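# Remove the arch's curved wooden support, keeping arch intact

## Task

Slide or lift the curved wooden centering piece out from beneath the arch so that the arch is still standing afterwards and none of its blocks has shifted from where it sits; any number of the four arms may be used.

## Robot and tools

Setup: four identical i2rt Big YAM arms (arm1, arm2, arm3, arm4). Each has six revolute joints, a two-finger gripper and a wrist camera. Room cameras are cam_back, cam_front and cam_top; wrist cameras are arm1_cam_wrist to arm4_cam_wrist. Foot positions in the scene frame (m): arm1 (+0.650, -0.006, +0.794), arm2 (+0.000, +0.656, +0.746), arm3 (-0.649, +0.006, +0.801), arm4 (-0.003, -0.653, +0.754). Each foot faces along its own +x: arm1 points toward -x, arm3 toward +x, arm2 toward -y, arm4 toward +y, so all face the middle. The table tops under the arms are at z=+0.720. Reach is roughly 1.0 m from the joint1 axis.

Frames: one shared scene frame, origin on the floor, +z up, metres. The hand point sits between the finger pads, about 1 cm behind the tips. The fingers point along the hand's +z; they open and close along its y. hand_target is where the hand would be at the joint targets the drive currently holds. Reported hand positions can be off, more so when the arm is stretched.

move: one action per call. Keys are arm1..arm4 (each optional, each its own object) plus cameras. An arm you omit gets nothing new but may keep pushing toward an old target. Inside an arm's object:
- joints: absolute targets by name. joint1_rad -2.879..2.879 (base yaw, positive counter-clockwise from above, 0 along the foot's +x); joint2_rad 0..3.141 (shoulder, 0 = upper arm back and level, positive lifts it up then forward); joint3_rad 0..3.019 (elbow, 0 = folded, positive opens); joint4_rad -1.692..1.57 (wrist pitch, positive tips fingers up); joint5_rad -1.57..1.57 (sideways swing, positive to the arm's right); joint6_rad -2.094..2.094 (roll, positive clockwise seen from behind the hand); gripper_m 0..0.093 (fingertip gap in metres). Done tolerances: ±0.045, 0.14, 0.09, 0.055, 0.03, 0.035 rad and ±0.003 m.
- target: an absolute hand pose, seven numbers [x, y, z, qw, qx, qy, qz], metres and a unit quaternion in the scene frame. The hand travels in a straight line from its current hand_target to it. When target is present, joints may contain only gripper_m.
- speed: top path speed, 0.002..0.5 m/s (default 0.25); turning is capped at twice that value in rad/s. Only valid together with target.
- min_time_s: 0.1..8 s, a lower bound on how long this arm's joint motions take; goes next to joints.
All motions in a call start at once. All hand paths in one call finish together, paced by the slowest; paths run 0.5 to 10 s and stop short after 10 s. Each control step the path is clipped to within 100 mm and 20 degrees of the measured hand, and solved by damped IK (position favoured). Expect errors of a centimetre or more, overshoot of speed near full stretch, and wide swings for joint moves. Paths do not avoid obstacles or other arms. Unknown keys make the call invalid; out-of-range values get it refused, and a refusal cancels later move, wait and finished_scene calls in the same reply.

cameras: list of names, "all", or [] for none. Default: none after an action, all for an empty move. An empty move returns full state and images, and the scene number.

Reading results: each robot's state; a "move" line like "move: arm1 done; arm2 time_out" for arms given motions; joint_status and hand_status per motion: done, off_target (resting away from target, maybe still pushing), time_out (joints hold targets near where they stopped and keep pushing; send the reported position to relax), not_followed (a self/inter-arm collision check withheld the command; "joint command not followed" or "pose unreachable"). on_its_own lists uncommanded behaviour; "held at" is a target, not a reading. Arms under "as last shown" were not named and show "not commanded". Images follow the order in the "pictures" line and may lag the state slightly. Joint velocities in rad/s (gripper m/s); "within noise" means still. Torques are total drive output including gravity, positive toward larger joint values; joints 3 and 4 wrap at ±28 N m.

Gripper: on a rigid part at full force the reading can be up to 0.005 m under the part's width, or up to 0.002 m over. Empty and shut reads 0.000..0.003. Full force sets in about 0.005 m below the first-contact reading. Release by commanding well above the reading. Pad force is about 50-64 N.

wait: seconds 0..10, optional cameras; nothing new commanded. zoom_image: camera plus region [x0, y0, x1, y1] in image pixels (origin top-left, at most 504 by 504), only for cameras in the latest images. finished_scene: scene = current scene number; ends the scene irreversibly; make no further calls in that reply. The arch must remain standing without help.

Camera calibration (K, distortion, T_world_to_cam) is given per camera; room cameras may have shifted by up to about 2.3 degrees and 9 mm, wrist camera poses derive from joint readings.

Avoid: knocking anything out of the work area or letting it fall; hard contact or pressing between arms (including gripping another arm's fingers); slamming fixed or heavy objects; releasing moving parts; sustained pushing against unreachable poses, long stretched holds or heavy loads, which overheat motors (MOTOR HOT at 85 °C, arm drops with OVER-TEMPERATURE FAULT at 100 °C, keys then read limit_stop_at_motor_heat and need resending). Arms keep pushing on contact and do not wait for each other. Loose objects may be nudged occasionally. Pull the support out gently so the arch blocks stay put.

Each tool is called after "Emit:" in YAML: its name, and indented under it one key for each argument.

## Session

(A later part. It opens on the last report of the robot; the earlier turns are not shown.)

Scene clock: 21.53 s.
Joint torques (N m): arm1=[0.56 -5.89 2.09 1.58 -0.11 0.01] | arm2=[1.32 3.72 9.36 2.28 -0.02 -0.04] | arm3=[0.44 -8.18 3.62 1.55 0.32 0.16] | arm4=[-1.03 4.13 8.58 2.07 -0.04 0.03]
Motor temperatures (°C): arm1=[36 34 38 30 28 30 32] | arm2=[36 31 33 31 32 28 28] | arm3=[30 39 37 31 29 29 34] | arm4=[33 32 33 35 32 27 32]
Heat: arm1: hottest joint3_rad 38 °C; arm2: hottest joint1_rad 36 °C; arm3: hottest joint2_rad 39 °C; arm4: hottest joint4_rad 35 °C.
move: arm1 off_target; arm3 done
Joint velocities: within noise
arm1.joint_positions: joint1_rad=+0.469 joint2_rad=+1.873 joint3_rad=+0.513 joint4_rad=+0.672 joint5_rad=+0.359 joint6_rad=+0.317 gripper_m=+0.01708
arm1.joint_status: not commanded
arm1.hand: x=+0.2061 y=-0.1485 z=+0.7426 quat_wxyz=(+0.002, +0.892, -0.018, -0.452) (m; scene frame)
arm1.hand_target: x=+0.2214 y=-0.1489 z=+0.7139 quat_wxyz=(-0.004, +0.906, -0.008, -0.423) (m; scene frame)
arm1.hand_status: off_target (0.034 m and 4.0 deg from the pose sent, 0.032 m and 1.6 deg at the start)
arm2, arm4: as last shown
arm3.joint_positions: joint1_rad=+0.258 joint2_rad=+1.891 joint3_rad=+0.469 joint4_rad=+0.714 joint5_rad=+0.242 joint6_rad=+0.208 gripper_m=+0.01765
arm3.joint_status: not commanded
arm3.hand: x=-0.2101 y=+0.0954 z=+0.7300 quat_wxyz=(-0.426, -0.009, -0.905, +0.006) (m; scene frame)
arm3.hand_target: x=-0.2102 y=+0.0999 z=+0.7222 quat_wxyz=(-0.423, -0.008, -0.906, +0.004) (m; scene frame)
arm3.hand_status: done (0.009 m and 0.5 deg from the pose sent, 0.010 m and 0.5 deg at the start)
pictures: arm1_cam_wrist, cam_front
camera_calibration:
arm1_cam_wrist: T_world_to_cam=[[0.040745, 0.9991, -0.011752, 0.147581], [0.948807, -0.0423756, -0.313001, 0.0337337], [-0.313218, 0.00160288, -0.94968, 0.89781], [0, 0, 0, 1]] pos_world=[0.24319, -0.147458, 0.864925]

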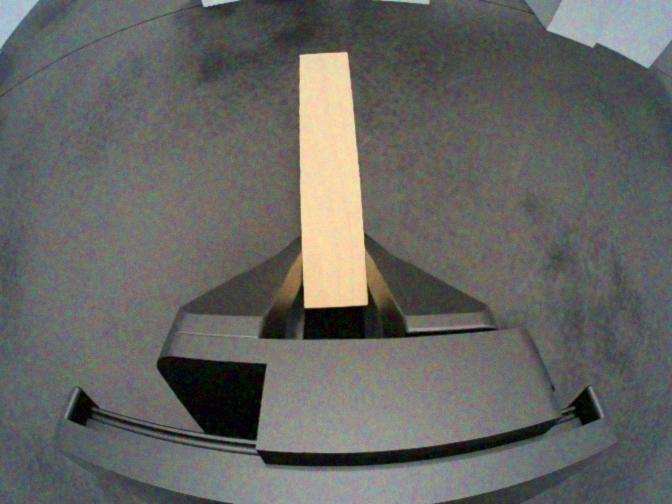

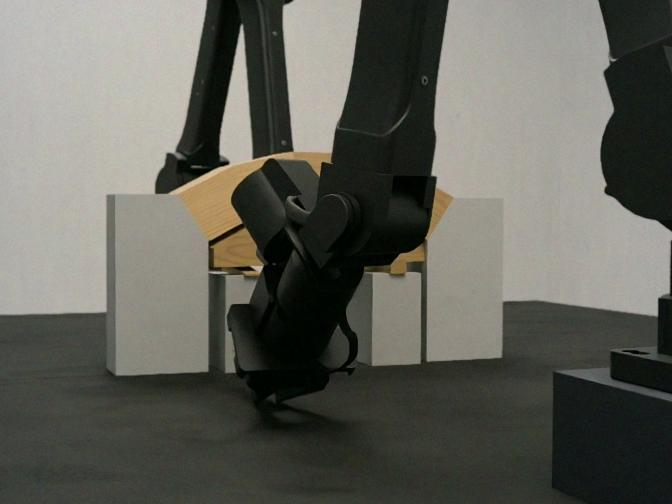

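Emit:
move:
  arm1: {"joints":{"gripper_m":0.035}}
  arm3: {"joints":{"gripper_m":0.04}}

Emit:
move:
  arm1: {"target":[0.25,-0.15,0.8,0.0037,-0.9063,0.0079,0.4226],"speed":0.15}
  arm3: {"target":[-0.24,0.103,0.79,0.4226,0.0079,0.9063,-0.0037],"speed":0.15}
  cameras: ["arm1_cam_wrist","arm3_cam_wrist"]

Emit:
move:
  arm1: {"target":[0.24,-0.02,0.86,-0.4956,-0.4956,0.5044,0.5044],"speed":0.35,"joints":{"gripper_m":0.093}}
  arm3: {"target":[-0.14,-0.008,0.862,0.7071,0.0062,0.7071,-0.0062],"speed":0.35,"joints":{"gripper_m":0.075}}
  cameras: ["arm1_cam_wrist","arm3_cam_wrist","cam_front"]

Scene clock: 23.03 s.
Joint torques (N m): arm1=[0.15 -5.95 2.1 1.47 -0.05 0] | arm2=[0.97 3.78 9.32 2.3 -0.02 -0.06] | arm3=[0.44 -8.88 3.54 1.46 0.3 0.16] | arm4=[-1.49 4.37 8.65 2.06 -0.01 0.02]
Motor temperatures (°C): arm1=[36 34 38 30 28 30 32] | arm2=[36 31 34 31 32 28 28] | arm3=[30 39 37 31 29 29 34] | arm4=[33 32 33 35 32 27 32]
Heat: arm1: hottest joint3_rad 38 °C; arm2: hottest joint1_rad 36 °C; arm3: hottest joint2_rad 39 °C; arm4: hottest joint4_rad 35 °C.
move: arm1 done; arm3 done
Joint velocities: within noise
arm1.joint_positions: joint1_rad=+0.475 joint2_rad=+1.874 joint3_rad=+0.513 joint4_rad=+0.677 joint5_rad=+0.357 joint6_rad=+0.317 gripper_m=+0.03488
arm1.joint_status: all done
arm1.hand: x=+0.2067 y=-0.1518 z=+0.7428 quat_wxyz=(+0.005, +0.891, -0.015, -0.453) (m; scene frame)
arm1.hand_target: x=+0.2214 y=-0.1491 z=+0.7140 quat_wxyz=(-0.004, +0.906, -0.008, -0.423) (m; scene frame)
arm1.hand_status: not commanded
arm2, arm4: as last shown
arm3.joint_positions: joint1_rad=+0.260 joint2_rad=+1.899 joint3_rad=+0.469 joint4_rad=+0.715 joint5_rad=+0.243 joint6_rad=+0.208 gripper_m=+0.03986
arm3.joint_status: all done
arm3.hand: x=-0.2117 y=+0.0957 z=+0.7267 quat_wxyz=(-0.423, -0.008, -0.906, +0.007) (m; scene frame)
arm3.hand_target: x=-0.2103 y=+0.1000 z=+0.7221 quat_wxyz=(-0.422, -0.008, -0.906, +0.004) (m; scene frame)
arm3.hand_status: not commanded
pictures: none

Scene clock: 24.50 s.
Joint torques (N m): arm1=[0.62 -9.05 3.32 1.2 0.31 0.05] | arm2=[1.08 3.72 9.35 2.26 0.01 -0.05] | arm3=[0.62 -10.23 4.44 0.76 0.43 0.19] | arm4=[-1.26 3.6 8.53 2.09 0.03 0.04]
Motor temperatures (°C): arm1=[36 34 38 30 28 30 32] | arm2=[36 31 34 31 32 28 28] | arm3=[30 39 37 31 29 29 34] | arm4=[33 32 33 35 32 27 32]
Heat: arm1: hottest joint3_rad 38 °C; arm2: hottest joint1_rad 36 °C; arm3: hottest joint2_rad 39 °C; arm4: hottest joint4_rad 35 °C.
move: arm1 done; arm3 done
Joint velocities: within noise
arm1.joint_positions: joint1_rad=+0.510 joint2_rad=+1.559 joint3_rad=+0.448 joint4_rad=+0.353 joint5_rad=+0.377 joint6_rad=+0.344 gripper_m=+0.03494
arm1.joint_status: not commanded
arm1.hand: x=+0.2435 y=-0.1474 z=+0.8000 quat_wxyz=(-0.006, +0.904, -0.009, -0.426) (m; scene frame)
arm1.hand_target: x=+0.2499 y=-0.1500 z=+0.7998 quat_wxyz=(-0.004, +0.906, -0.008, -0.423) (m; scene frame)
arm1.hand_status: done (0.007 m and 0.5 deg from the pose sent, 0.072 m and 4.1 deg at the start)
arm2, arm4: as last shown
arm3.joint_positions: joint1_rad=+0.297 joint2_rad=+1.609 joint3_rad=+0.398 joint4_rad=+0.481 joint5_rad=+0.270 joint6_rad=+0.233 gripper_m=+0.03994
arm3.joint_status: not commanded
arm3.hand: x=-0.2386 y=+0.0995 z=+0.7848 quat_wxyz=(-0.419, -0.007, -0.908, +0.007) (m; scene frame)
arm3.hand_target: x=-0.2401 y=+0.1030 z=+0.7897 quat_wxyz=(-0.422, -0.008, -0.906, +0.004) (m; scene frame)
arm3.hand_status: done (0.006 m and 0.6 deg from the pose sent, 0.070 m and 0.3 deg at the start)
pictures: arm1_cam_wrist, arm3_cam_wrist
camera_calibration:
arm1_cam_wrist: T_world_to_cam=[[0.0312934, 0.999447, 0.0112668, 0.129532], [0.965676, -0.0273241, -0.258307, -0.0294184], [-0.257856, 0.0189634, -0.965997, 0.966122], [0, 0, 0, 1]] pos_world=[0.273476, -0.148585, 0.924213]
arm3_cam_wrist: T_world_to_cam=[[-0.0107571, -0.999931, -0.00465882, 0.101513], [-0.978009, 0.0114915, -0.208245, -0.0691403], [0.208284, 0.00231625, -0.978066, 0.944879], [0, 0, 0, 1]] pos_world=[-0.263331, 0.100112, 0.910229]

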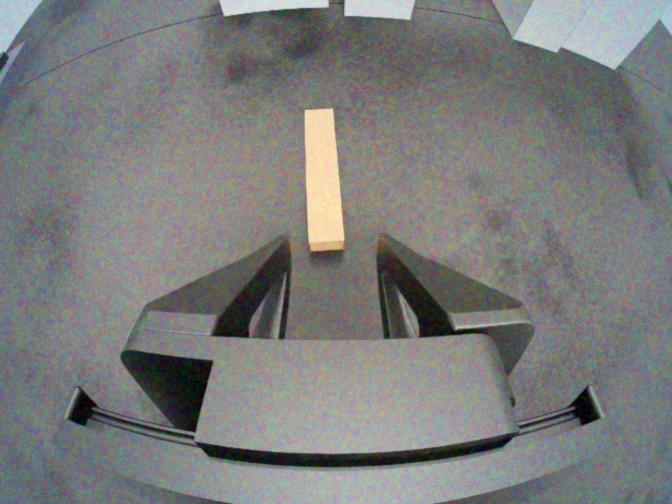

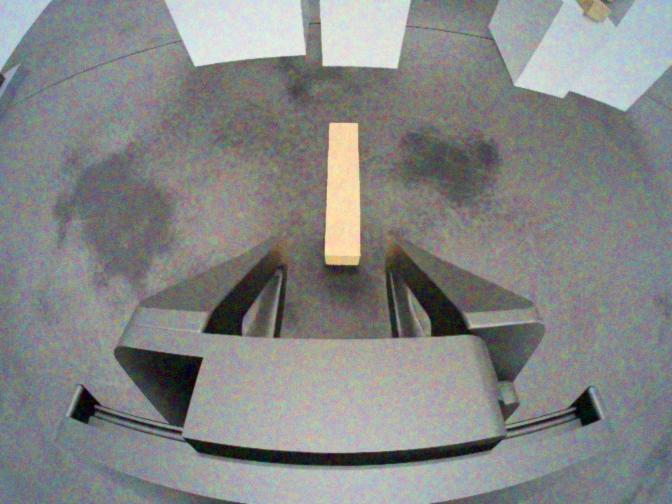

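Scene clock: 28.00 s.
Joint torques (N m): arm1=[-0.91 -7.12 -0.06 3.55 0.1 -0.06] | arm2=[1.08 3.66 9.39 2.32 0 -0.07] | arm3=[-0.97 -9.76 3.73 2.24 0.01 -0.02] | arm4=[-1.03 3.6 8.64 2.11 0 0.04]
Motor temperatures (°C): arm1=[36 34 37 30 28 30 32] | arm2=[36 31 34 31 32 28 28] | arm3=[30 39 37 31 29 29 34] | arm4=[33 32 33 35 32 27 32]
Heat: arm1: hottest joint3_rad 37 °C; arm2: hottest joint1_rad 36 °C; arm3: hottest joint2_rad 39 °C; arm4: hottest joint4_rad 35 °C.
move: arm1 off_target; arm3 done
Joint velocities: within noise
arm1.joint_positions: joint1_rad=+0.105 joint2_rad=+1.888 joint3_rad=+0.219 joint4_rad=+1.560 joint5_rad=+0.088 joint6_rad=+1.575 gripper_m=+0.09290
arm1.joint_status: all done
arm1.hand: x=+0.2379 y=-0.0240 z=+0.8577 quat_wxyz=(+0.467, +0.527, -0.524, -0.479) (m; scene frame)
arm1.hand_target: x=+0.2397 y=-0.0201 z=+0.8606 quat_wxyz=(+0.472, +0.517, -0.527, -0.482) (m; scene frame)
arm1.hand_status: off_target (0.005 m and 6.1 deg from the pose sent, 0.141 m and 96.6 deg at the start; a joint's target at an end of its range on 40 of 105 steps)
arm2, arm4: as last shown
arm3.joint_positions: joint1_rad=-0.062 joint2_rad=+1.992 joint3_rad=+0.463 joint4_rad=+1.513 joint5_rad=-0.011 joint6_rad=+0.016 gripper_m=+0.07491
arm3.joint_status: all done
arm3.hand: x=-0.1463 y=-0.0038 z=+0.8599 quat_wxyz=(-0.699, -0.008, -0.715, +0.001) (m; scene frame)
arm3.hand_target: x=-0.1402 y=-0.0080 z=+0.8620 quat_wxyz=(-0.707, -0.006, -0.707, +0.006) (m; scene frame)
arm3.hand_status: done (0.008 m and 1.5 deg from the pose sent, 0.165 m and 40.4 deg at the start)
pictures: arm1_cam_wrist, arm3_cam_wrist, cam_front
camera_calibration:
arm1_cam_wrist: T_world_to_cam=[[0.118184, 0.0137704, -0.992896, 0.822742], [0.570537, -0.819323, 0.0565474, -0.200753], [-0.812724, -0.573167, -0.104687, 0.397156], [0, 0, 0, 1]] pos_world=[0.34008, 0.0518253, 0.869827]
arm3_cam_wrist: T_world_to_cam=[[0.00188849, -0.999895, -0.0143462, 0.00966551], [-0.628051, 0.00997787, -0.778108, 0.579102], [0.77817, 0.0104796, -0.627967, 0.781625], [0, 0, 0, 1]] pos_world=[-0.24455, -0.00430482, 0.941577]

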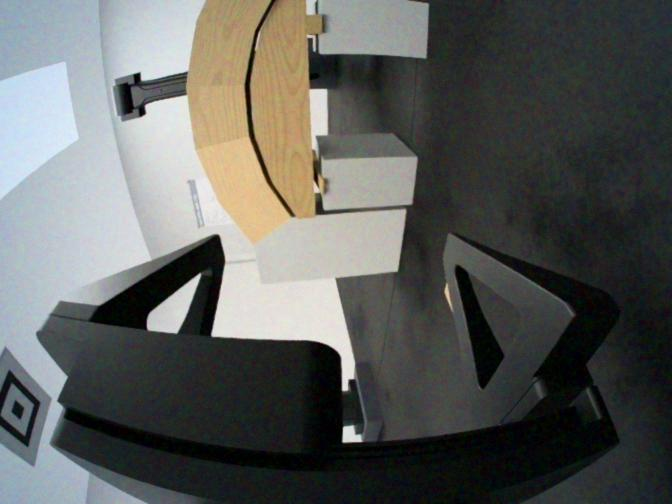

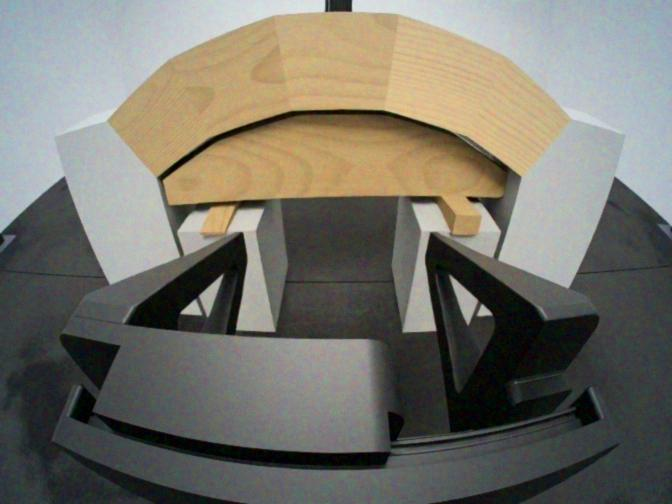

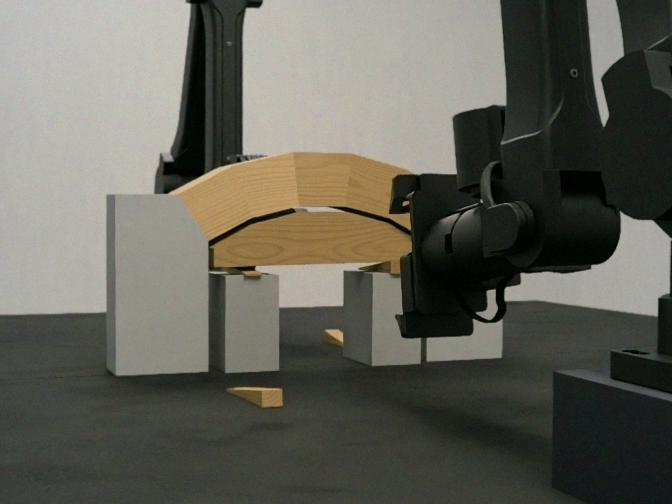

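Emit:
move:
  arm1: {"target":[0.075,-0.018,0.856,-0.4956,-0.4956,0.5044,0.5044],"speed":0.15}
  arm3: {"target":[-0.07,-0.0095,0.856,0.7071,0.0062,0.7071,-0.0062],"speed":0.1}
  cameras: ["arm1_cam_wrist","arm3_cam_wrist"]

Scene clock: 30.17 s.
Joint torques (N m): arm1=[-1.49 -10.58 4.21 1.74 -0.11 -0.16] | arm2=[1.44 3.6 9.35 2.28 -0.02 -0.06] | arm3=[-0.91 -11.63 5.61 0.99 0.09 -0.01] | arm4=[-1.08 3.6 8.58 2.11 0.02 0.01]
Motor temperatures (°C): arm1=[36 34 37 30 28 30 32] | arm2=[36 31 34 31 32 28 28] | arm3=[30 39 37 31 29 29 34] | arm4=[33 32 34 35 32 27 32]
Heat: arm1: hottest joint3_rad 37 °C; arm2: hottest joint1_rad 36 °C; arm3: hottest joint2_rad 39 °C; arm4: hottest joint4_rad 35 °C.
move: arm1 off_target; arm3 done
Joint velocities: within noise
arm1.joint_positions: joint1_rad=+0.076 joint2_rad=+2.019 joint3_rad=+0.639 joint4_rad=+1.394 joint5_rad=+0.058 joint6_rad=+1.575 gripper_m=+0.09290
arm1.joint_status: not commanded
arm1.hand: x=+0.0836 y=-0.0248 z=+0.8669 quat_wxyz=(+0.502, +0.495, -0.496, -0.507) (m; scene frame)
arm1.hand_target: x=+0.0757 y=-0.0180 z=+0.8560 quat_wxyz=(+0.495, +0.496, -0.504, -0.504) (m; scene frame)
arm1.hand_status: off_target (0.015 m and 1.2 deg from the pose sent, 0.163 m and 6.1 deg at the start)
arm2, arm4: as last shown
arm3.joint_positions: joint1_rad=-0.062 joint2_rad=+2.042 joint3_rad=+0.650 joint4_rad=+1.400 joint5_rad=-0.011 joint6_rad=+0.016 gripper_m=+0.07491
arm3.joint_status: not commanded
arm3.hand: x=-0.0786 y=-0.0054 z=+0.8598 quat_wxyz=(-0.707, -0.007, -0.707, +0.001) (m; scene frame)
arm3.hand_target: x=-0.0704 y=-0.0095 z=+0.8560 quat_wxyz=(-0.707, -0.006, -0.707, +0.006) (m; scene frame)
arm3.hand_status: done (0.010 m and 0.6 deg from the pose sent, 0.077 m and 1.5 deg at the start)
pictures: arm1_cam_wrist, arm3_cam_wrist
camera_calibration:
arm1_cam_wrist: T_world_to_cam=[[-0.00360436, 0.00420791, -0.999985, 0.866144], [0.574889, -0.818213, -0.00551515, -0.0604403], [-0.818224, -0.5749, 0.000530052, 0.181481], [0, 0, 0, 1]] pos_world=[0.18636, 0.0512357, 0.865701]
arm3_cam_wrist: T_world_to_cam=[[0.00236524, -0.999902, -0.0137742, 0.00745616], [-0.609183, 0.00948267, -0.792973, 0.635912], [0.793026, 0.0102666, -0.609101, 0.713835], [0, 0, 0, 1]] pos_world=[-0.178721, -0.00590337, 0.939161]

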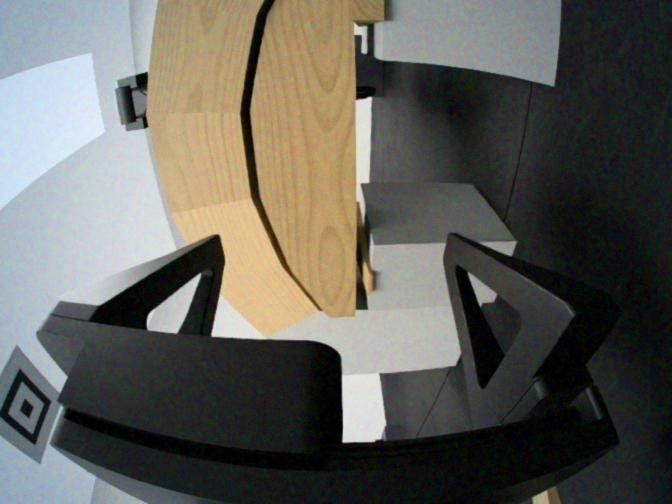

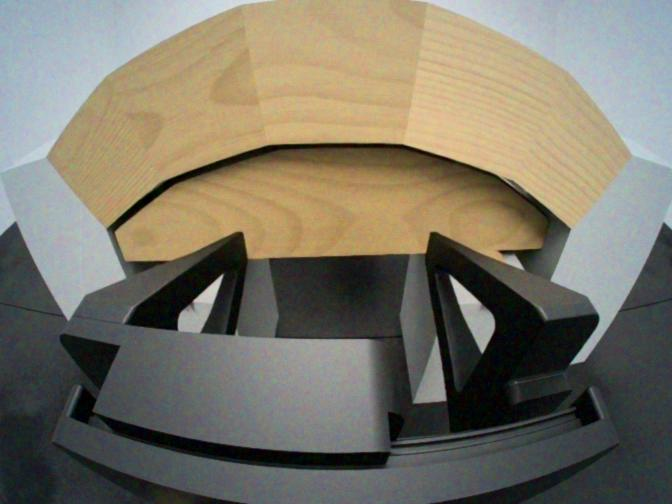

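Emit:
move:
  cameras: ["cam_front","cam_back"]

Emit:
zoom_image:
  camera: "cam_front"
  region: [190, 140, 450, 330]

Emit:
zoom_image:
  camera: "cam_back"
  region: [120, 140, 460, 330]

Scene clock: 31.47 s.
Joint torques (N m): arm1=[-1.38 -10.81 4.18 1.65 -0.11 -0.14] | arm2=[1.26 3.84 9.32 2.26 -0.01 -0.06] | arm3=[-0.79 -11.81 5.64 1.01 0.08 -0.01] | arm4=[-0.97 4.07 8.62 2.04 0.02 0.03]
Motor temperatures (°C): arm1=[36 34 37 30 28 30 32] | arm2=[36 31 34 31 32 28 28] | arm3=[30 39 37 31 29 29 34] | arm4=[33 32 34 35 31 27 32]
Heat: arm1: hottest joint3_rad 37 °C; arm2: hottest joint1_rad 36 °C; arm3: hottest joint2_rad 39 °C; arm4: hottest joint4_rad 35 °C.
Joint velocities: within noise
arm1.joint_positions: joint1_rad=+0.076 joint2_rad=+2.019 joint3_rad=+0.639 joint4_rad=+1.394 joint5_rad=+0.058 joint6_rad=+1.575 gripper_m=+0.09290
arm1.joint_status: not commanded
arm1.hand: x=+0.0835 y=-0.0248 z=+0.8670 quat_wxyz=(+0.502, +0.495, -0.496, -0.507) (m; scene frame)
arm1.hand_target: x=+0.0757 y=-0.0180 z=+0.8561 quat_wxyz=(+0.496, +0.496, -0.504, -0.504) (m; scene frame)
arm1.hand_status: off_target (0.015 m and 1.2 deg from the pose sent, 0.163 m and 6.1 deg at the start)
arm2.joint_positions: joint1_rad=+0.031 joint2_rad=+0.603 joint3_rad=+1.457 joint4_rad=-1.387 joint5_rad=-0.263 joint6_rad=+0.761 gripper_m=+0.09396
arm2.joint_status: not commanded
arm2.hand: x=+0.0421 y=+0.4486 z=+1.3126 quat_wxyz=(-0.497, -0.768, -0.393, +0.094) (m; scene frame)
arm2.hand_target: x=+0.0421 y=+0.4516 z=+1.3209 quat_wxyz=(-0.505, -0.763, -0.391, +0.098) (m; scene frame)
arm2.hand_status: not commanded
arm3.joint_positions: joint1_rad=-0.062 joint2_rad=+2.042 joint3_rad=+0.650 joint4_rad=+1.400 joint5_rad=-0.011 joint6_rad=+0.016 gripper_m=+0.07491
arm3.joint_status: not commanded
arm3.hand: x=-0.0786 y=-0.0054 z=+0.8598 quat_wxyz=(-0.707, -0.007, -0.707, +0.001) (m; scene frame)
arm3.hand_target: x=-0.0704 y=-0.0095 z=+0.8560 quat_wxyz=(-0.707, -0.006, -0.707, +0.006) (m; scene frame)
arm3.hand_status: done (0.010 m and 0.6 deg from the pose sent, 0.077 m and 1.5 deg at the start)
arm4.joint_positions: joint1_rad=-0.454 joint2_rad=+0.631 joint3_rad=+1.450 joint4_rad=-1.565 joint5_rad=-0.075 joint6_rad=-0.150 gripper_m=+0.09396
arm4.joint_status: not commanded
arm4.hand: x=+0.0668 y=-0.4724 z=+1.2759 quat_wxyz=(-0.346, +0.552, -0.728, -0.214) (m; scene frame)
arm4.hand_target: x=+0.0658 y=-0.4742 z=+1.2836 quat_wxyz=(-0.354, +0.550, -0.724, -0.218) (m; scene frame)
arm4.hand_status: not commanded
pictures: cam_back, cam_front

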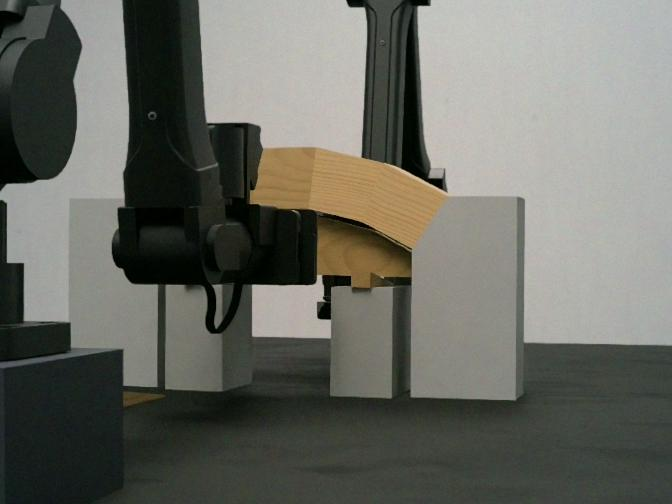

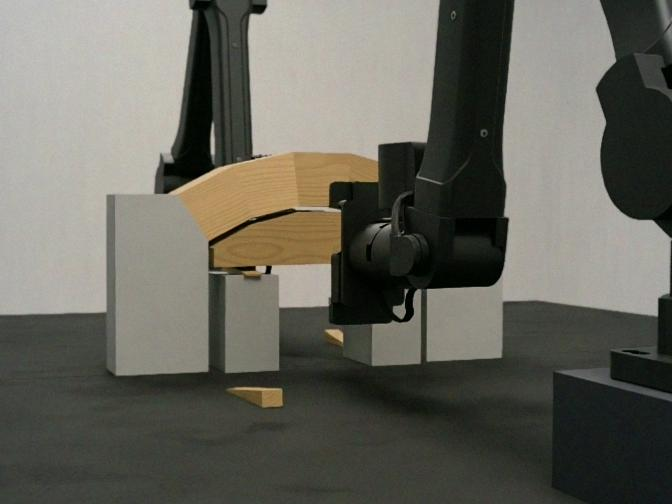

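Scaled by 1.938 from the camera's 672x504 image, which has a finer 960x720 frame.

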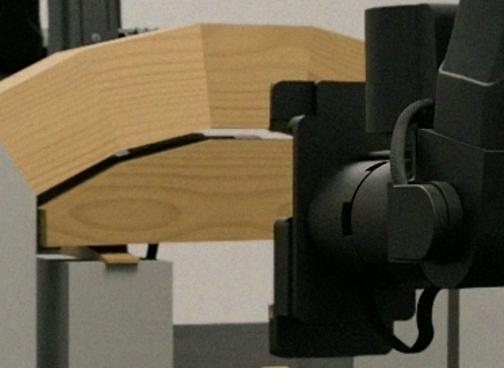

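Scaled by 1.482 from the camera's 672x504 image, which has a finer 960x720 frame.

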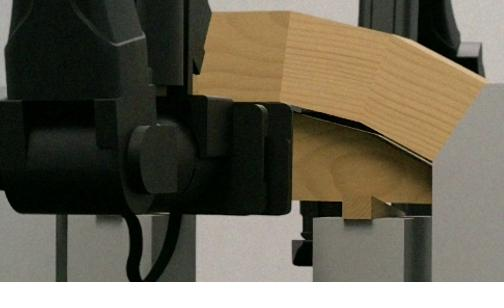

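Emit:
move:
  arm1: {"target":[0.055,-0.006,0.871,-0.4956,-0.4956,0.5044,0.5044],"speed":0.1}
  arm3: {"target":[-0.055,-0.01,0.854,0.7071,0.0062,0.7071,-0.0062],"speed":0.05}
  cameras: ["arm1_cam_wrist","arm3_cam_wrist"]

Scene clock: 33.97 s.
Joint torques (N m): arm1=[-1.73 -13.98 4.64 1.65 -0.11 -0.15] | arm2=[1.08 3.84 9.32 2.32 -0.02 -0.04] | arm3=[-0.73 -12.22 5.97 0.96 0.09 -0.02] | arm4=[-0.91 3.66 8.59 2.07 0.01 0.01]
Motor temperatures (°C): arm1=[36 34 37 30 28 30 32] | arm2=[36 31 34 31 32 28 28] | arm3=[30 39 37 31 29 29 34] | arm4=[33 32 34 35 31 27 32]
Heat: arm1: hottest joint3_rad 37 °C; arm2: hottest joint1_rad 36 °C; arm3: hottest joint2_rad 39 °C; arm4: hottest joint4_rad 35 °C.
move: arm1 off_target; arm3 off_target
Joint velocities: within noise
arm1.joint_positions: joint1_rad=+0.044 joint2_rad=+2.019 joint3_rad=+0.685 joint4_rad=+1.312 joint5_rad=+0.027 joint6_rad=+1.575 gripper_m=+0.09290
arm1.joint_status: not commanded
arm1.hand: x=+0.0659 y=-0.0125 z=+0.8621 quat_wxyz=(+0.492, +0.504, -0.505, -0.499) (m; scene frame)
arm1.hand_target: x=+0.0555 y=-0.0060 z=+0.8712 quat_wxyz=(+0.496, +0.496, -0.504, -0.504) (m; scene frame)
arm1.hand_status: off_target (0.015 m and 1.2 deg from the pose sent, 0.034 m and 1.2 deg at the start)
arm2, arm4: as last shown
arm3.joint_positions: joint1_rad=-0.062 joint2_rad=+2.058 joint3_rad=+0.691 joint4_rad=+1.373 joint5_rad=-0.011 joint6_rad=+0.016 gripper_m=+0.07491
arm3.joint_status: not commanded
arm3.hand: x=-0.0641 y=-0.0058 z=+0.8574 quat_wxyz=(-0.707, -0.007, -0.708, +0.001) (m; scene frame)
arm3.hand_target: x=-0.0554 y=-0.0100 z=+0.8540 quat_wxyz=(-0.707, -0.006, -0.707, +0.006) (m; scene frame)
arm3.hand_status: off_target (0.011 m and 0.6 deg from the pose sent, 0.025 m and 0.6 deg at the start)
pictures: arm1_cam_wrist, arm3_cam_wrist
camera_calibration:
arm1_cam_wrist: T_world_to_cam=[[0.0314398, 0.00519433, -0.999492, 0.858524], [0.573911, -0.818802, 0.0137975, -0.056776], [-0.818314, -0.574053, -0.028724, 0.19925], [0, 0, 0, 1]] pos_world=[0.168642, 0.0634325, 0.864595]
arm3_cam_wrist: T_world_to_cam=[[0.00234332, -0.999902, -0.0137782, 0.00709034], [-0.610436, 0.00948295, -0.792009, 0.641819], [0.792062, 0.0102666, -0.610354, 0.70195], [0, 0, 0, 1]] pos_world=[-0.164216, -0.00620337, 0.936862]

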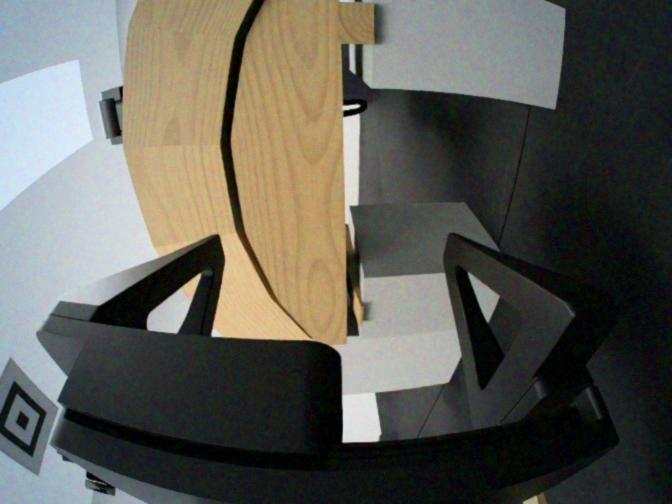

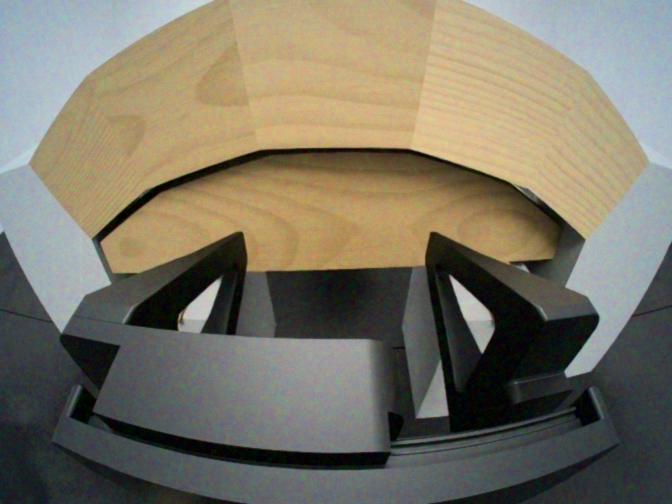

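Emit:
move:
  arm1: {"target":[0.052,-0.008,0.89,-0.4956,-0.4956,0.5044,0.5044],"speed":0.1}
  cameras: ["arm1_cam_wrist","cam_front"]

Scene clock: 35.40 s.
Joint torques (N m): arm1=[-1.2 -14.68 5.05 1.66 0.06 -0.16] | arm2=[1.14 3.66 9.32 2.3 -0.02 -0.06] | arm3=[-0.67 -12.22 6.02 1.01 0.08 -0.02] | arm4=[-1.08 4.25 8.62 2.18 -0.03 0.01]
Motor temperatures (°C): arm1=[36 34 37 30 28 30 31] | arm2=[36 31 34 31 32 28 28] | arm3=[30 39 37 31 29 29 34] | arm4=[33 32 34 35 31 27 32]
Heat: arm1: hottest joint3_rad 37 °C; arm2: hottest joint1_rad 36 °C; arm3: hottest joint2_rad 39 °C; arm4: hottest joint4_rad 35 °C.
move: arm1 off_target
Joint velocities: within noise
arm1.joint_positions: joint1_rad=+0.044 joint2_rad=+1.972 joint3_rad=+0.685 joint4_rad=+1.253 joint5_rad=+0.027 joint6_rad=+1.575 gripper_m=+0.09290
arm1.joint_status: not commanded
arm1.hand: x=+0.0635 y=-0.0126 z=+0.8743 quat_wxyz=(+0.489, +0.506, -0.508, -0.496) (m; scene frame)
arm1.hand_target: x=+0.0526 y=-0.0081 z=+0.8902 quat_wxyz=(+0.496, +0.496, -0.504, -0.504) (m; scene frame)
arm1.hand_status: off_target (0.020 m and 1.8 deg from the pose sent, 0.031 m and 1.2 deg at the start)
arm2, arm3, arm4: as last shown
pictures: arm1_cam_wrist, cam_front
camera_calibration:
arm1_cam_wrist: T_world_to_cam=[[0.0428895, 0.00543552, -0.999065, 0.869626], [0.573622, -0.818872, 0.0201702, -0.0612604], [-0.817997, -0.57395, -0.038239, 0.205982], [0, 0, 0, 1]] pos_world=[0.166335, 0.063332, 0.877925]

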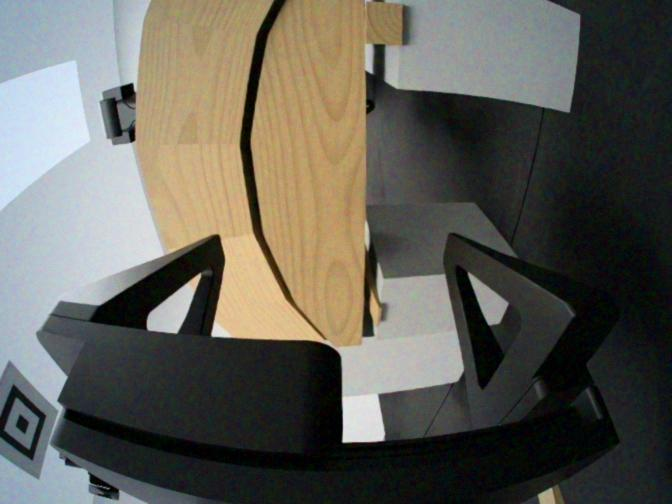

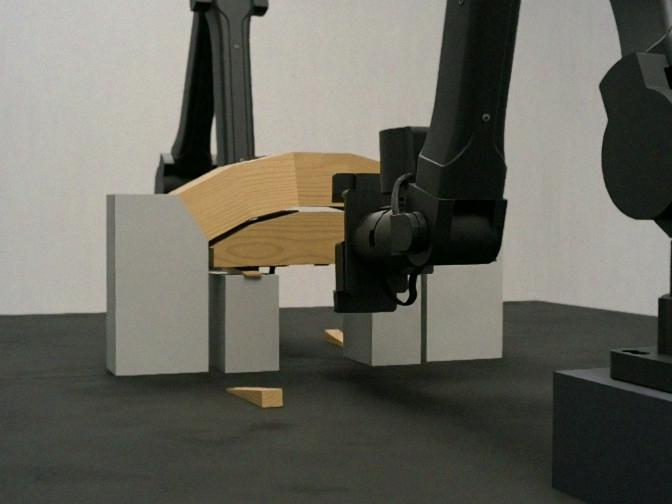

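Emit:
move:
  arm1: {"target":[0.05,-0.008,0.903,-0.4956,-0.4956,0.5044,0.5044],"speed":0.1}
  cameras: ["arm1_cam_wrist"]

Scene clock: 36.67 s.
Joint torques (N m): arm1=[-1.08 -14.62 5.45 1.68 0.05 -0.15] | arm2=[1.03 3.66 9.32 2.26 -0.02 -0.04] | arm3=[-0.85 -12.22 5.97 0.99 0.09 -0.02] | arm4=[-1.26 4.31 8.7 2.13 -0.01 0.05]
Motor temperatures (°C): arm1=[36 35 37 30 28 30 31] | arm2=[36 31 34 31 32 28 28] | arm3=[30 39 37 31 29 29 34] | arm4=[33 32 34 35 31 27 32]
Heat: arm1: hottest joint3_rad 37 °C; arm2: hottest joint1_rad 36 °C; arm3: hottest joint2_rad 39 °C; arm4: hottest joint4_rad 35 °C.
move: arm1 off_target
Joint velocities: within noise
arm1.joint_positions: joint1_rad=+0.044 joint2_rad=+1.935 joint3_rad=+0.685 joint4_rad=+1.212 joint5_rad=+0.027 joint6_rad=+1.575 gripper_m=+0.09290
arm1.joint_status: not commanded
arm1.hand: x=+0.0622 y=-0.0127 z=+0.8851 quat_wxyz=(+0.488, +0.507, -0.509, -0.495) (m; scene frame)
arm1.hand_target: x=+0.0507 y=-0.0081 z=+0.9033 quat_wxyz=(+0.496, +0.496, -0.504, -0.505) (m; scene frame)
arm1.hand_status: off_target (0.022 m and 2.0 deg from the pose sent, 0.032 m and 1.8 deg at the start)
arm2, arm3, arm4: as last shown
pictures: arm1_cam_wrist
camera_calibration:
arm1_cam_wrist: T_world_to_cam=[[0.046688, 0.00542561, -0.998895, 0.880209], [0.573468, -0.818923, 0.0223556, -0.0627628], [-0.817897, -0.573878, -0.0413453, 0.207893], [0, 0, 0, 1]] pos_world=[0.164932, 0.0631318, 0.889235]

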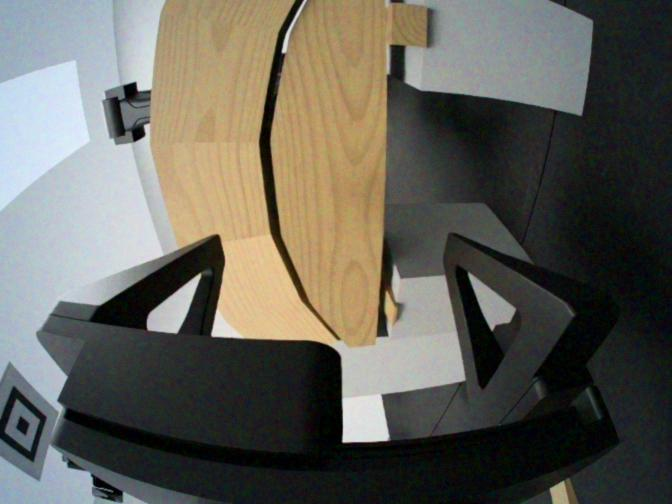

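Emit:
move:
  arm3: {"target":[-0.02,-0.0105,0.854,0.7071,0.0062,0.7071,-0.0062],"speed":0.05}
  cameras: ["arm1_cam_wrist","arm3_cam_wrist"]

Scene clock: 38.20 s.
Joint torques (N m): arm1=[-1.08 -14.56 5.46 1.7 0.04 -0.15] | arm2=[1.2 3.49 9.37 2.32 -0.01 -0.06] | arm3=[-0.79 -13.1 7.32 0.91 0.14 -0.02] | arm4=[-1.08 4.13 8.7 2.18 0.01 0.01]
Motor temperatures (°C): arm1=[36 35 37 30 28 30 31] | arm2=[36 31 34 31 32 28 28] | arm3=[30 39 37 31 29 29 34] | arm4=[33 32 34 35 31 27 32]
Heat: arm1: hottest joint3_rad 37 °C; arm2: hottest joint1_rad 36 °C; arm3: hottest joint2_rad 39 °C; arm4: hottest joint4_rad 35 °C.
move: arm3 off_target
Joint velocities: within noise
arm1, arm2, arm4: as last shown
arm3.joint_positions: joint1_rad=-0.062 joint2_rad=+2.083 joint3_rad=+0.783 joint4_rad=+1.302 joint5_rad=-0.012 joint6_rad=+0.016 gripper_m=+0.07491
arm3.joint_status: not commanded
arm3.hand: x=-0.0319 y=-0.0064 z=+0.8562 quat_wxyz=(-0.705, -0.007, -0.709, +0.001) (m; scene frame)
arm3.hand_target: x=-0.0205 y=-0.0104 z=+0.8542 quat_wxyz=(-0.707, -0.006, -0.707, +0.006) (m; scene frame)
arm3.hand_status: off_target (0.013 m and 0.7 deg from the pose sent, 0.044 m and 0.6 deg at the start)
pictures: arm1_cam_wrist, arm3_cam_wrist
camera_calibration:
arm1_cam_wrist: T_world_to_cam=[[0.046688, 0.00542561, -0.998895, 0.880209], [0.573468, -0.818923, 0.0223556, -0.0627628], [-0.817897, -0.573878, -0.0413453, 0.207893], [0, 0, 0, 1]] pos_world=[0.164932, 0.0631318, 0.889235]
arm3_cam_wrist: T_world_to_cam=[[0.0026734, -0.999899, -0.0139434, 0.00650202], [-0.613381, 0.00937267, -0.789731, 0.658598], [0.789782, 0.0106639, -0.613295, 0.678236], [0, 0, 0, 1]] pos_world=[-0.131705, -0.0069041, 0.936165]

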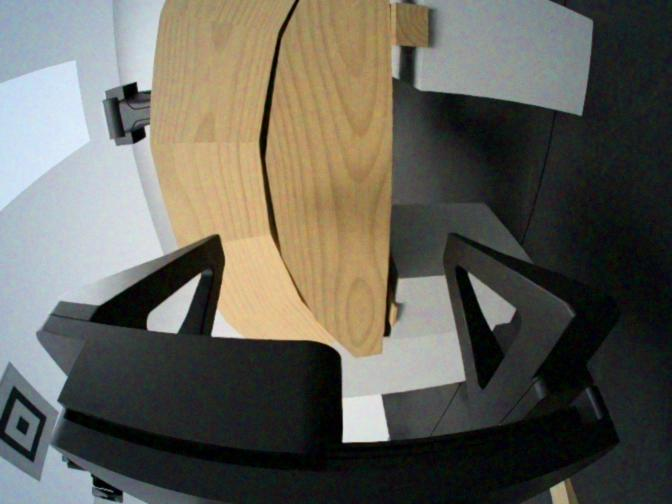

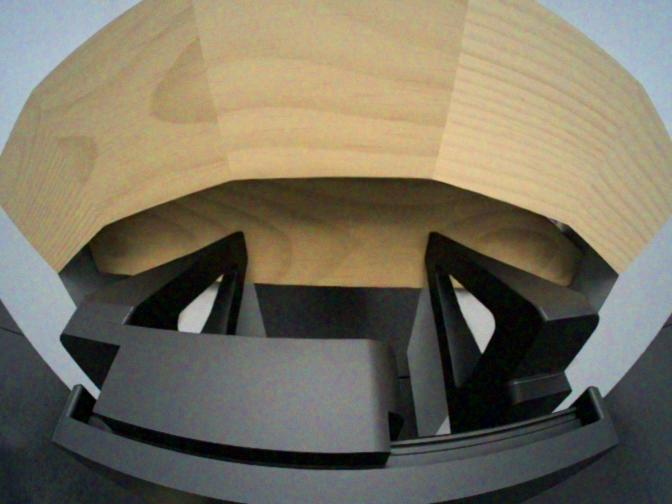

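Emit:
move:
  arm3: {"target":[-0.003,-0.0108,0.853,0.7071,0.0062,0.7071,-0.0062],"speed":0.04}
  cameras: ["arm1_cam_wrist","arm3_cam_wrist"]

Scene clock: 39.40 s.
Joint torques (N m): arm1=[-1.2 -14.62 5.45 1.7 0.04 -0.15] | arm2=[1.14 3.66 9.36 2.29 -0.03 -0.06] | arm3=[-0.56 -13.51 8.01 0.95 0.16 -0.03] | arm4=[-1.08 3.66 8.59 2 -0.03 0.02]
Motor temperatures (°C): arm1=[36 35 37 30 28 30 31] | arm2=[36 31 34 31 32 28 28] | arm3=[30 39 37 31 29 29 33] | arm4=[33 32 34 35 31 27 32]
Heat: arm1: hottest joint3_rad 37 °C; arm2: hottest joint1_rad 36 °C; arm3: hottest joint2_rad 39 °C; arm4: hottest joint4_rad 35 °C.
move: arm3 off_target
Joint velocities: within noise
arm1, arm2, arm4: as last shown
arm3.joint_positions: joint1_rad=-0.062 joint2_rad=+2.101 joint3_rad=+0.828 joint4_rad=+1.270 joint5_rad=-0.012 joint6_rad=+0.016 gripper_m=+0.07491
arm3.joint_status: not commanded
arm3.hand: x=-0.0167 y=-0.0068 z=+0.8529 quat_wxyz=(-0.703, -0.007, -0.711, +0.001) (m; scene frame)
arm3.hand_target: x=-0.0037 y=-0.0107 z=+0.8532 quat_wxyz=(-0.707, -0.006, -0.707, +0.006) (m; scene frame)
arm3.hand_status: off_target (0.014 m and 0.9 deg from the pose sent, 0.029 m and 0.7 deg at the start)
pictures: arm1_cam_wrist, arm3_cam_wrist
camera_calibration:
arm1_cam_wrist: T_world_to_cam=[[0.046688, 0.00542561, -0.998895, 0.880209], [0.573468, -0.818923, 0.0223556, -0.0627628], [-0.817897, -0.573878, -0.0413453, 0.207893], [0, 0, 0, 1]] pos_world=[0.164932, 0.0631318, 0.889235]
arm3_cam_wrist: T_world_to_cam=[[0.00255265, -0.999903, -0.0136786, 0.00576072], [-0.617888, 0.00917792, -0.786212, 0.662226], [0.786262, 0.0104588, -0.617805, 0.667913], [0, 0, 0, 1]] pos_world=[-0.115988, -0.00730324, 0.933369]

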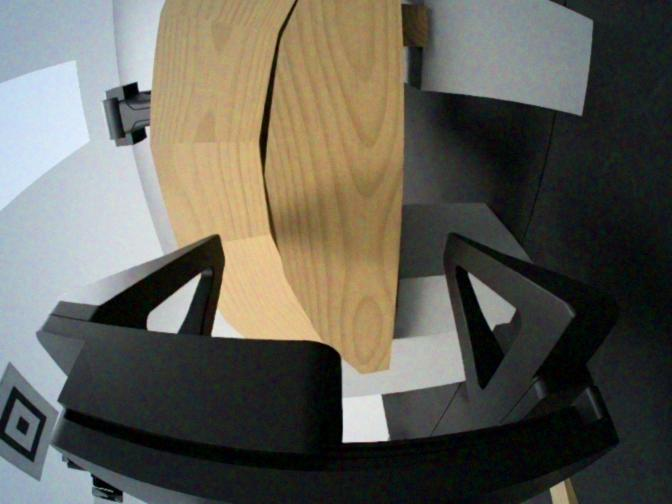

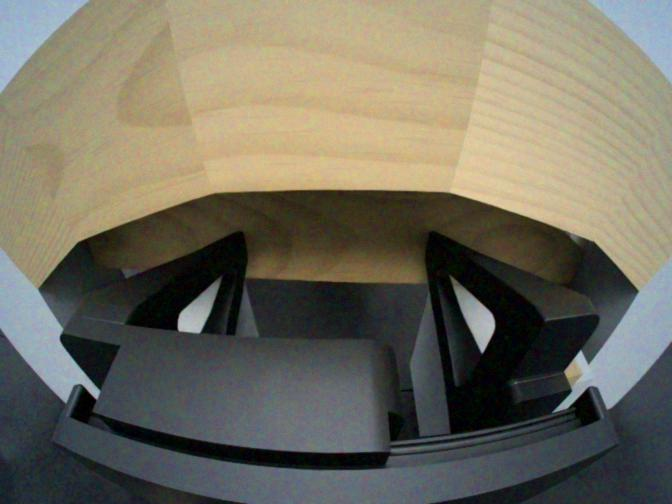

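Emit:
move:
  arm1: {"target":[0.03,-0.008,0.904,-0.4956,-0.4956,0.5044,0.5044],"speed":0.05}
  cameras: ["arm1_cam_wrist","cam_front","cam_top"]

Scene clock: 40.73 s.
Joint torques (N m): arm1=[-1.14 -13.51 6.05 1.7 0.03 -0.15] | arm2=[0.97 3.6 9.36 2.32 0 -0.06] | arm3=[-0.79 -13.63 8.03 0.91 0.16 -0.01] | arm4=[-1.44 4.31 8.57 2.09 0 0.02]
Motor temperatures (°C): arm1=[36 35 37 30 28 30 31] | arm2=[36 31 35 31 32 28 28] | arm3=[30 39 38 31 29 29 33] | arm4=[33 32 34 35 31 27 32]
Heat: arm1: hottest joint3_rad 37 °C; arm2: hottest joint1_rad 36 °C; arm3: hottest joint2_rad 39 °C; arm4: hottest joint4_rad 35 °C.
move: arm1 off_target
Joint velocities: within noise
arm1.joint_positions: joint1_rad=+0.044 joint2_rad=+1.935 joint3_rad=+0.741 joint4_rad=+1.176 joint5_rad=+0.027 joint6_rad=+1.575 gripper_m=+0.09290
arm1.joint_status: not commanded
arm1.hand: x=+0.0422 y=-0.0132 z=+0.8971 quat_wxyz=(+0.493, +0.503, -0.504, -0.500) (m; scene frame)
arm1.hand_target: x=+0.0306 y=-0.0080 z=+0.9043 quat_wxyz=(+0.496, +0.496, -0.504, -0.504) (m; scene frame)
arm1.hand_status: off_target (0.015 m and 1.0 deg from the pose sent, 0.038 m and 2.0 deg at the start)
arm2, arm3, arm4: as last shown
pictures: arm1_cam_wrist, cam_front, cam_top
camera_calibration:
arm1_cam_wrist: T_world_to_cam=[[0.027697, 0.00512197, -0.999603, 0.894589], [0.57394, -0.818813, 0.0117071, -0.0424085], [-0.818429, -0.574037, -0.0256184, 0.177757], [0, 0, 0, 1]] pos_world=[0.145044, 0.0627325, 0.899285]

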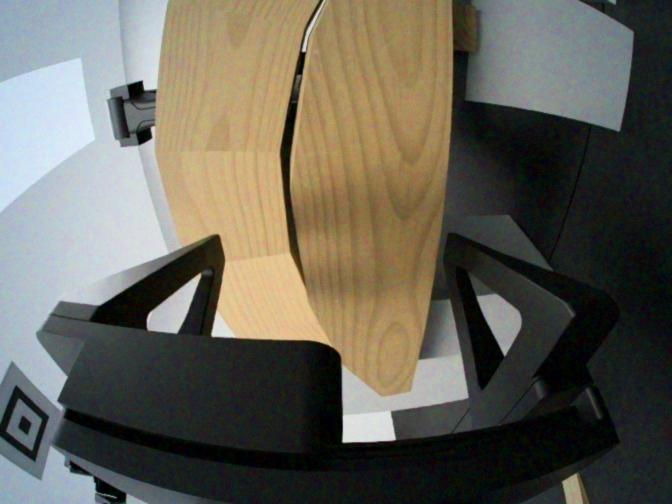

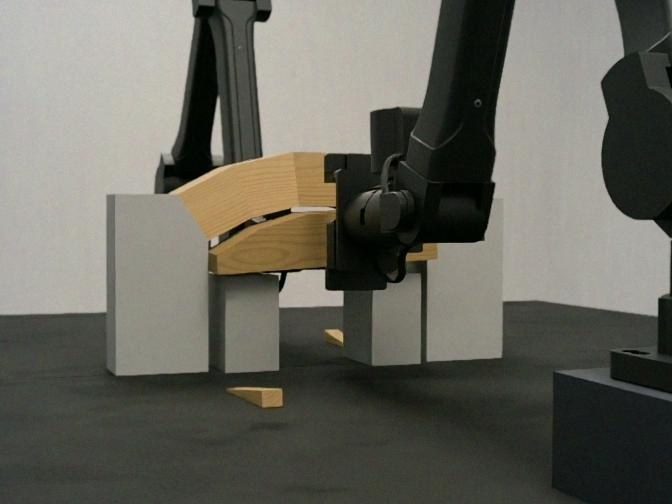

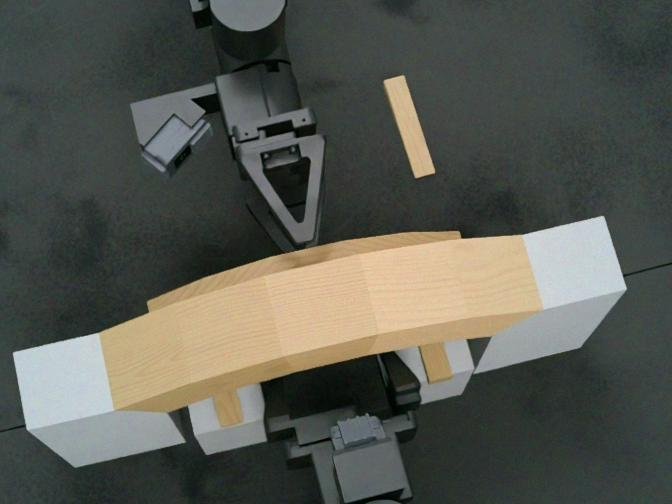

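Emit:
move:
  arm1: {"target":[0.03,-0.01,0.882,-0.4956,-0.4956,0.5044,0.5044],"speed":0.05}
  cameras: ["arm1_cam_wrist"]

Scene clock: 42.23 s.
Joint torques (N m): arm1=[-0.73 -12.16 5.83 3.58 0.12 -0.14] | arm2=[1.08 3.6 9.32 2.33 -0.02 -0.07] | arm3=[-0.67 -13.74 8.01 0.92 0.17 -0.03] | arm4=[-0.62 4.13 8.57 2.1 -0.03 0.04]
Motor temperatures (°C): arm1=[36 35 38 30 28 30 31] | arm2=[36 31 35 31 32 28 28] | arm3=[30 39 38 31 29 29 33] | arm4=[33 32 34 35 31 27 32]
Heat: arm1: hottest joint3_rad 38 °C; arm2: hottest joint1_rad 36 °C; arm3: hottest joint2_rad 39 °C; arm4: hottest joint4_rad 35 °C.
move: arm1 off_target
Joint velocities: within noise
arm1.joint_positions: joint1_rad=+0.044 joint2_rad=+1.980 joint3_rad=+0.746 joint4_rad=+1.194 joint5_rad=+0.029 joint6_rad=+1.575 gripper_m=+0.09290
arm1.joint_status: not commanded
arm1.hand: x=+0.0420 y=-0.0126 z=+0.8770 quat_wxyz=(+0.487, +0.508, -0.510, -0.495) (m; scene frame)
arm1.hand_target: x=+0.0307 y=-0.0101 z=+0.8819 quat_wxyz=(+0.495, +0.496, -0.504, -0.504) (m; scene frame)
arm1.hand_status: off_target (0.013 m and 2.1 deg from the pose sent, 0.020 m and 1.0 deg at the start)
arm2, arm3, arm4: as last shown
pictures: arm1_cam_wrist
camera_calibration:
arm1_cam_wrist: T_world_to_cam=[[0.0501081, 0.00550971, -0.998729, 0.872714], [0.5715, -0.820247, 0.0241482, -0.0524171], [-0.819071, -0.571983, -0.0442498, 0.193763], [0, 0, 0, 1]] pos_world=[0.144932, 0.0630256, 0.881444]

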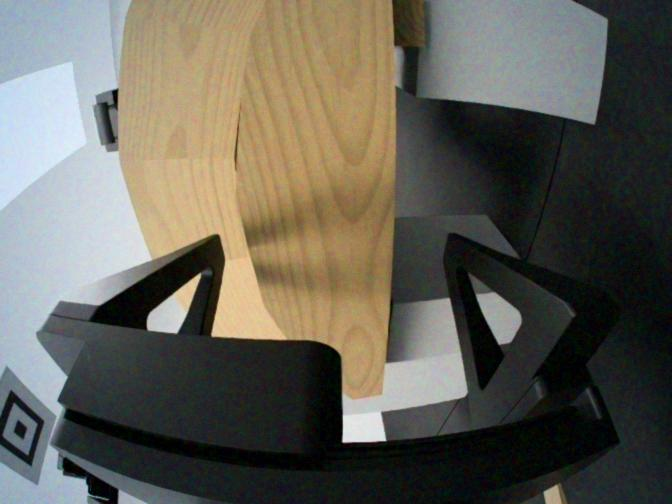

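Emit:
move:
  arm1: {"target":[0.03,-0.012,0.896,-0.4956,-0.4956,0.5044,0.5044],"speed":0.05}
  cameras: ["arm1_cam_wrist"]

Scene clock: 46.33 s.
Joint torques (N m): arm1=[-0.44 -15.5 5.56 1.87 0.12 -0.15] | arm2=[1.03 3.84 9.33 2.35 -0.01 -0.07] | arm3=[-0.79 -13.51 7.98 0.91 0.16 -0.02] | arm4=[-0.67 4.07 8.61 2.09 -0.02 0.04]
Motor temperatures (°C): arm1=[36 35 38 30 28 30 31] | arm2=[35 31 35 31 32 28 28] | arm3=[30 40 38 31 29 29 33] | arm4=[33 32 34 35 31 27 32]
Heat: arm1: hottest joint3_rad 38 °C; arm2: hottest joint1_rad 35 °C; arm3: hottest joint2_rad 40 °C; arm4: hottest joint4_rad 35 °C.
move: arm1 off_target
Joint velocities: within noise
arm1.joint_positions: joint1_rad=+0.044 joint2_rad=+1.980 joint3_rad=+0.746 joint4_rad=+1.194 joint5_rad=+0.033 joint6_rad=+1.575 gripper_m=+0.09290
arm1.joint_status: not commanded
arm1.hand: x=+0.0420 y=-0.0119 z=+0.8770 quat_wxyz=(+0.486, +0.507, -0.511, -0.496) (m; scene frame)
arm1.hand_target: x=+0.0308 y=-0.0121 z=+0.8961 quat_wxyz=(+0.496, +0.496, -0.504, -0.504) (m; scene frame)
arm1.hand_status: off_target (0.023 m and 2.1 deg from the pose sent, 0.022 m and 2.1 deg at the start)
arm2.joint_positions: joint1_rad=+0.031 joint2_rad=+0.603 joint3_rad=+1.457 joint4_rad=-1.387 joint5_rad=-0.263 joint6_rad=+0.761 gripper_m=+0.09396
arm2.joint_status: not commanded
arm2.hand: x=+0.0421 y=+0.4486 z=+1.3126 quat_wxyz=(-0.497, -0.768, -0.393, +0.094) (m; scene frame)
arm2.hand_target: x=+0.0421 y=+0.4516 z=+1.3209 quat_wxyz=(-0.505, -0.763, -0.391, +0.098) (m; scene frame)
arm2.hand_status: not commanded
arm3: as last shown
arm4.joint_positions: joint1_rad=-0.454 joint2_rad=+0.631 joint3_rad=+1.450 joint4_rad=-1.565 joint5_rad=-0.075 joint6_rad=-0.150 gripper_m=+0.09396
arm4.joint_status: not commanded
arm4.hand: x=+0.0668 y=-0.4724 z=+1.2759 quat_wxyz=(-0.346, +0.552, -0.728, -0.214) (m; scene frame)
arm4.hand_target: x=+0.0658 y=-0.4742 z=+1.2836 quat_wxyz=(-0.354, +0.550, -0.724, -0.218) (m; scene frame)
arm4.hand_status: not commanded
pictures: arm1_cam_wrist
camera_calibration:
arm1_cam_wrist: T_world_to_cam=[[0.0500977, 0.00552213, -0.998729, 0.872698], [0.568086, -0.822621, 0.0239476, -0.0515298], [-0.821443, -0.568563, -0.0443485, 0.19439], [0, 0, 0, 1]] pos_world=[0.145234, 0.0633145, 0.881444]

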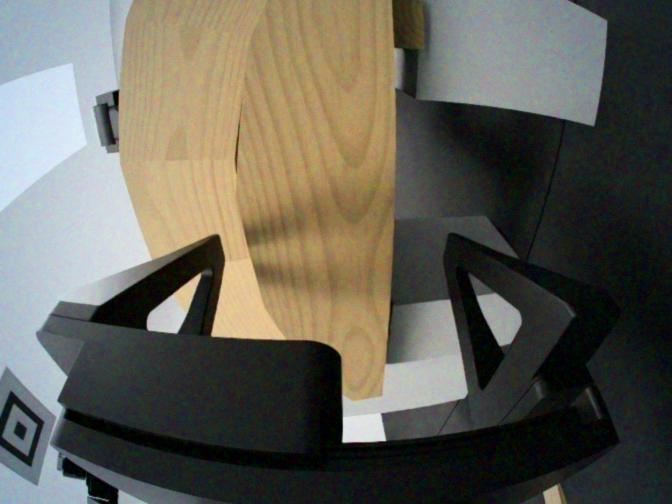

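Emit:
move:
  arm1: {"target":[0.03,-0.012,0.903,-0.4956,-0.4956,0.5044,0.5044],"speed":0.05}
  cameras: ["arm1_cam_wrist"]

Scene clock: 47.43 s.
Joint torques (N m): arm1=[-0.38 -15.56 5.5 1.63 0.11 -0.15] | arm2=[1.14 3.78 9.35 2.35 -0.02 -0.06] | arm3=[-0.73 -13.63 7.98 0.92 0.16 -0.01] | arm4=[-1.14 4.01 8.65 2.04 0 0.02]
Motor temperatures (°C): arm1=[36 35 38 30 28 30 31] | arm2=[35 31 35 31 32 28 28] | arm3=[30 40 38 31 29 29 33] | arm4=[33 32 34 35 31 27 32]
Heat: arm1: hottest joint3_rad 38 °C; arm2: hottest joint1_rad 35 °C; arm3: hottest joint2_rad 40 °C; arm4: hottest joint4_rad 35 °C.
move: arm1 off_target
Joint velocities: within noise
arm1.joint_positions: joint1_rad=+0.044 joint2_rad=+1.962 joint3_rad=+0.746 joint4_rad=+1.179 joint5_rad=+0.033 joint6_rad=+1.575 gripper_m=+0.09290
arm1.joint_status: not commanded
arm1.hand: x=+0.0414 y=-0.0120 z=+0.8837 quat_wxyz=(+0.486, +0.506, -0.511, -0.497) (m; scene frame)
arm1.hand_target: x=+0.0308 y=-0.0121 z=+0.9032 quat_wxyz=(+0.496, +0.496, -0.504, -0.504) (m; scene frame)
arm1.hand_status: off_target (0.022 m and 1.9 deg from the pose sent, 0.029 m and 2.1 deg at the start)
arm2, arm3, arm4: as last shown
pictures: arm1_cam_wrist
camera_calibration:
arm1_cam_wrist: T_world_to_cam=[[0.0470523, 0.00534891, -0.998878, 0.879696], [0.568152, -0.82262, 0.0223579, -0.0500236], [-0.821577, -0.568567, -0.0417452, 0.191834], [0, 0, 0, 1]] pos_world=[0.144636, 0.0632146, 0.887836]

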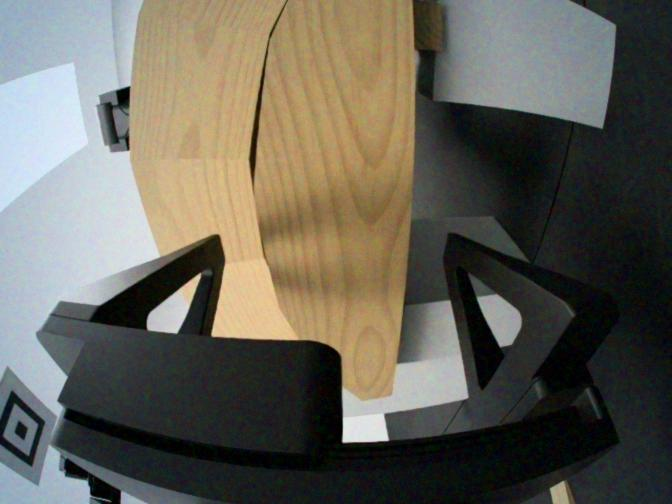

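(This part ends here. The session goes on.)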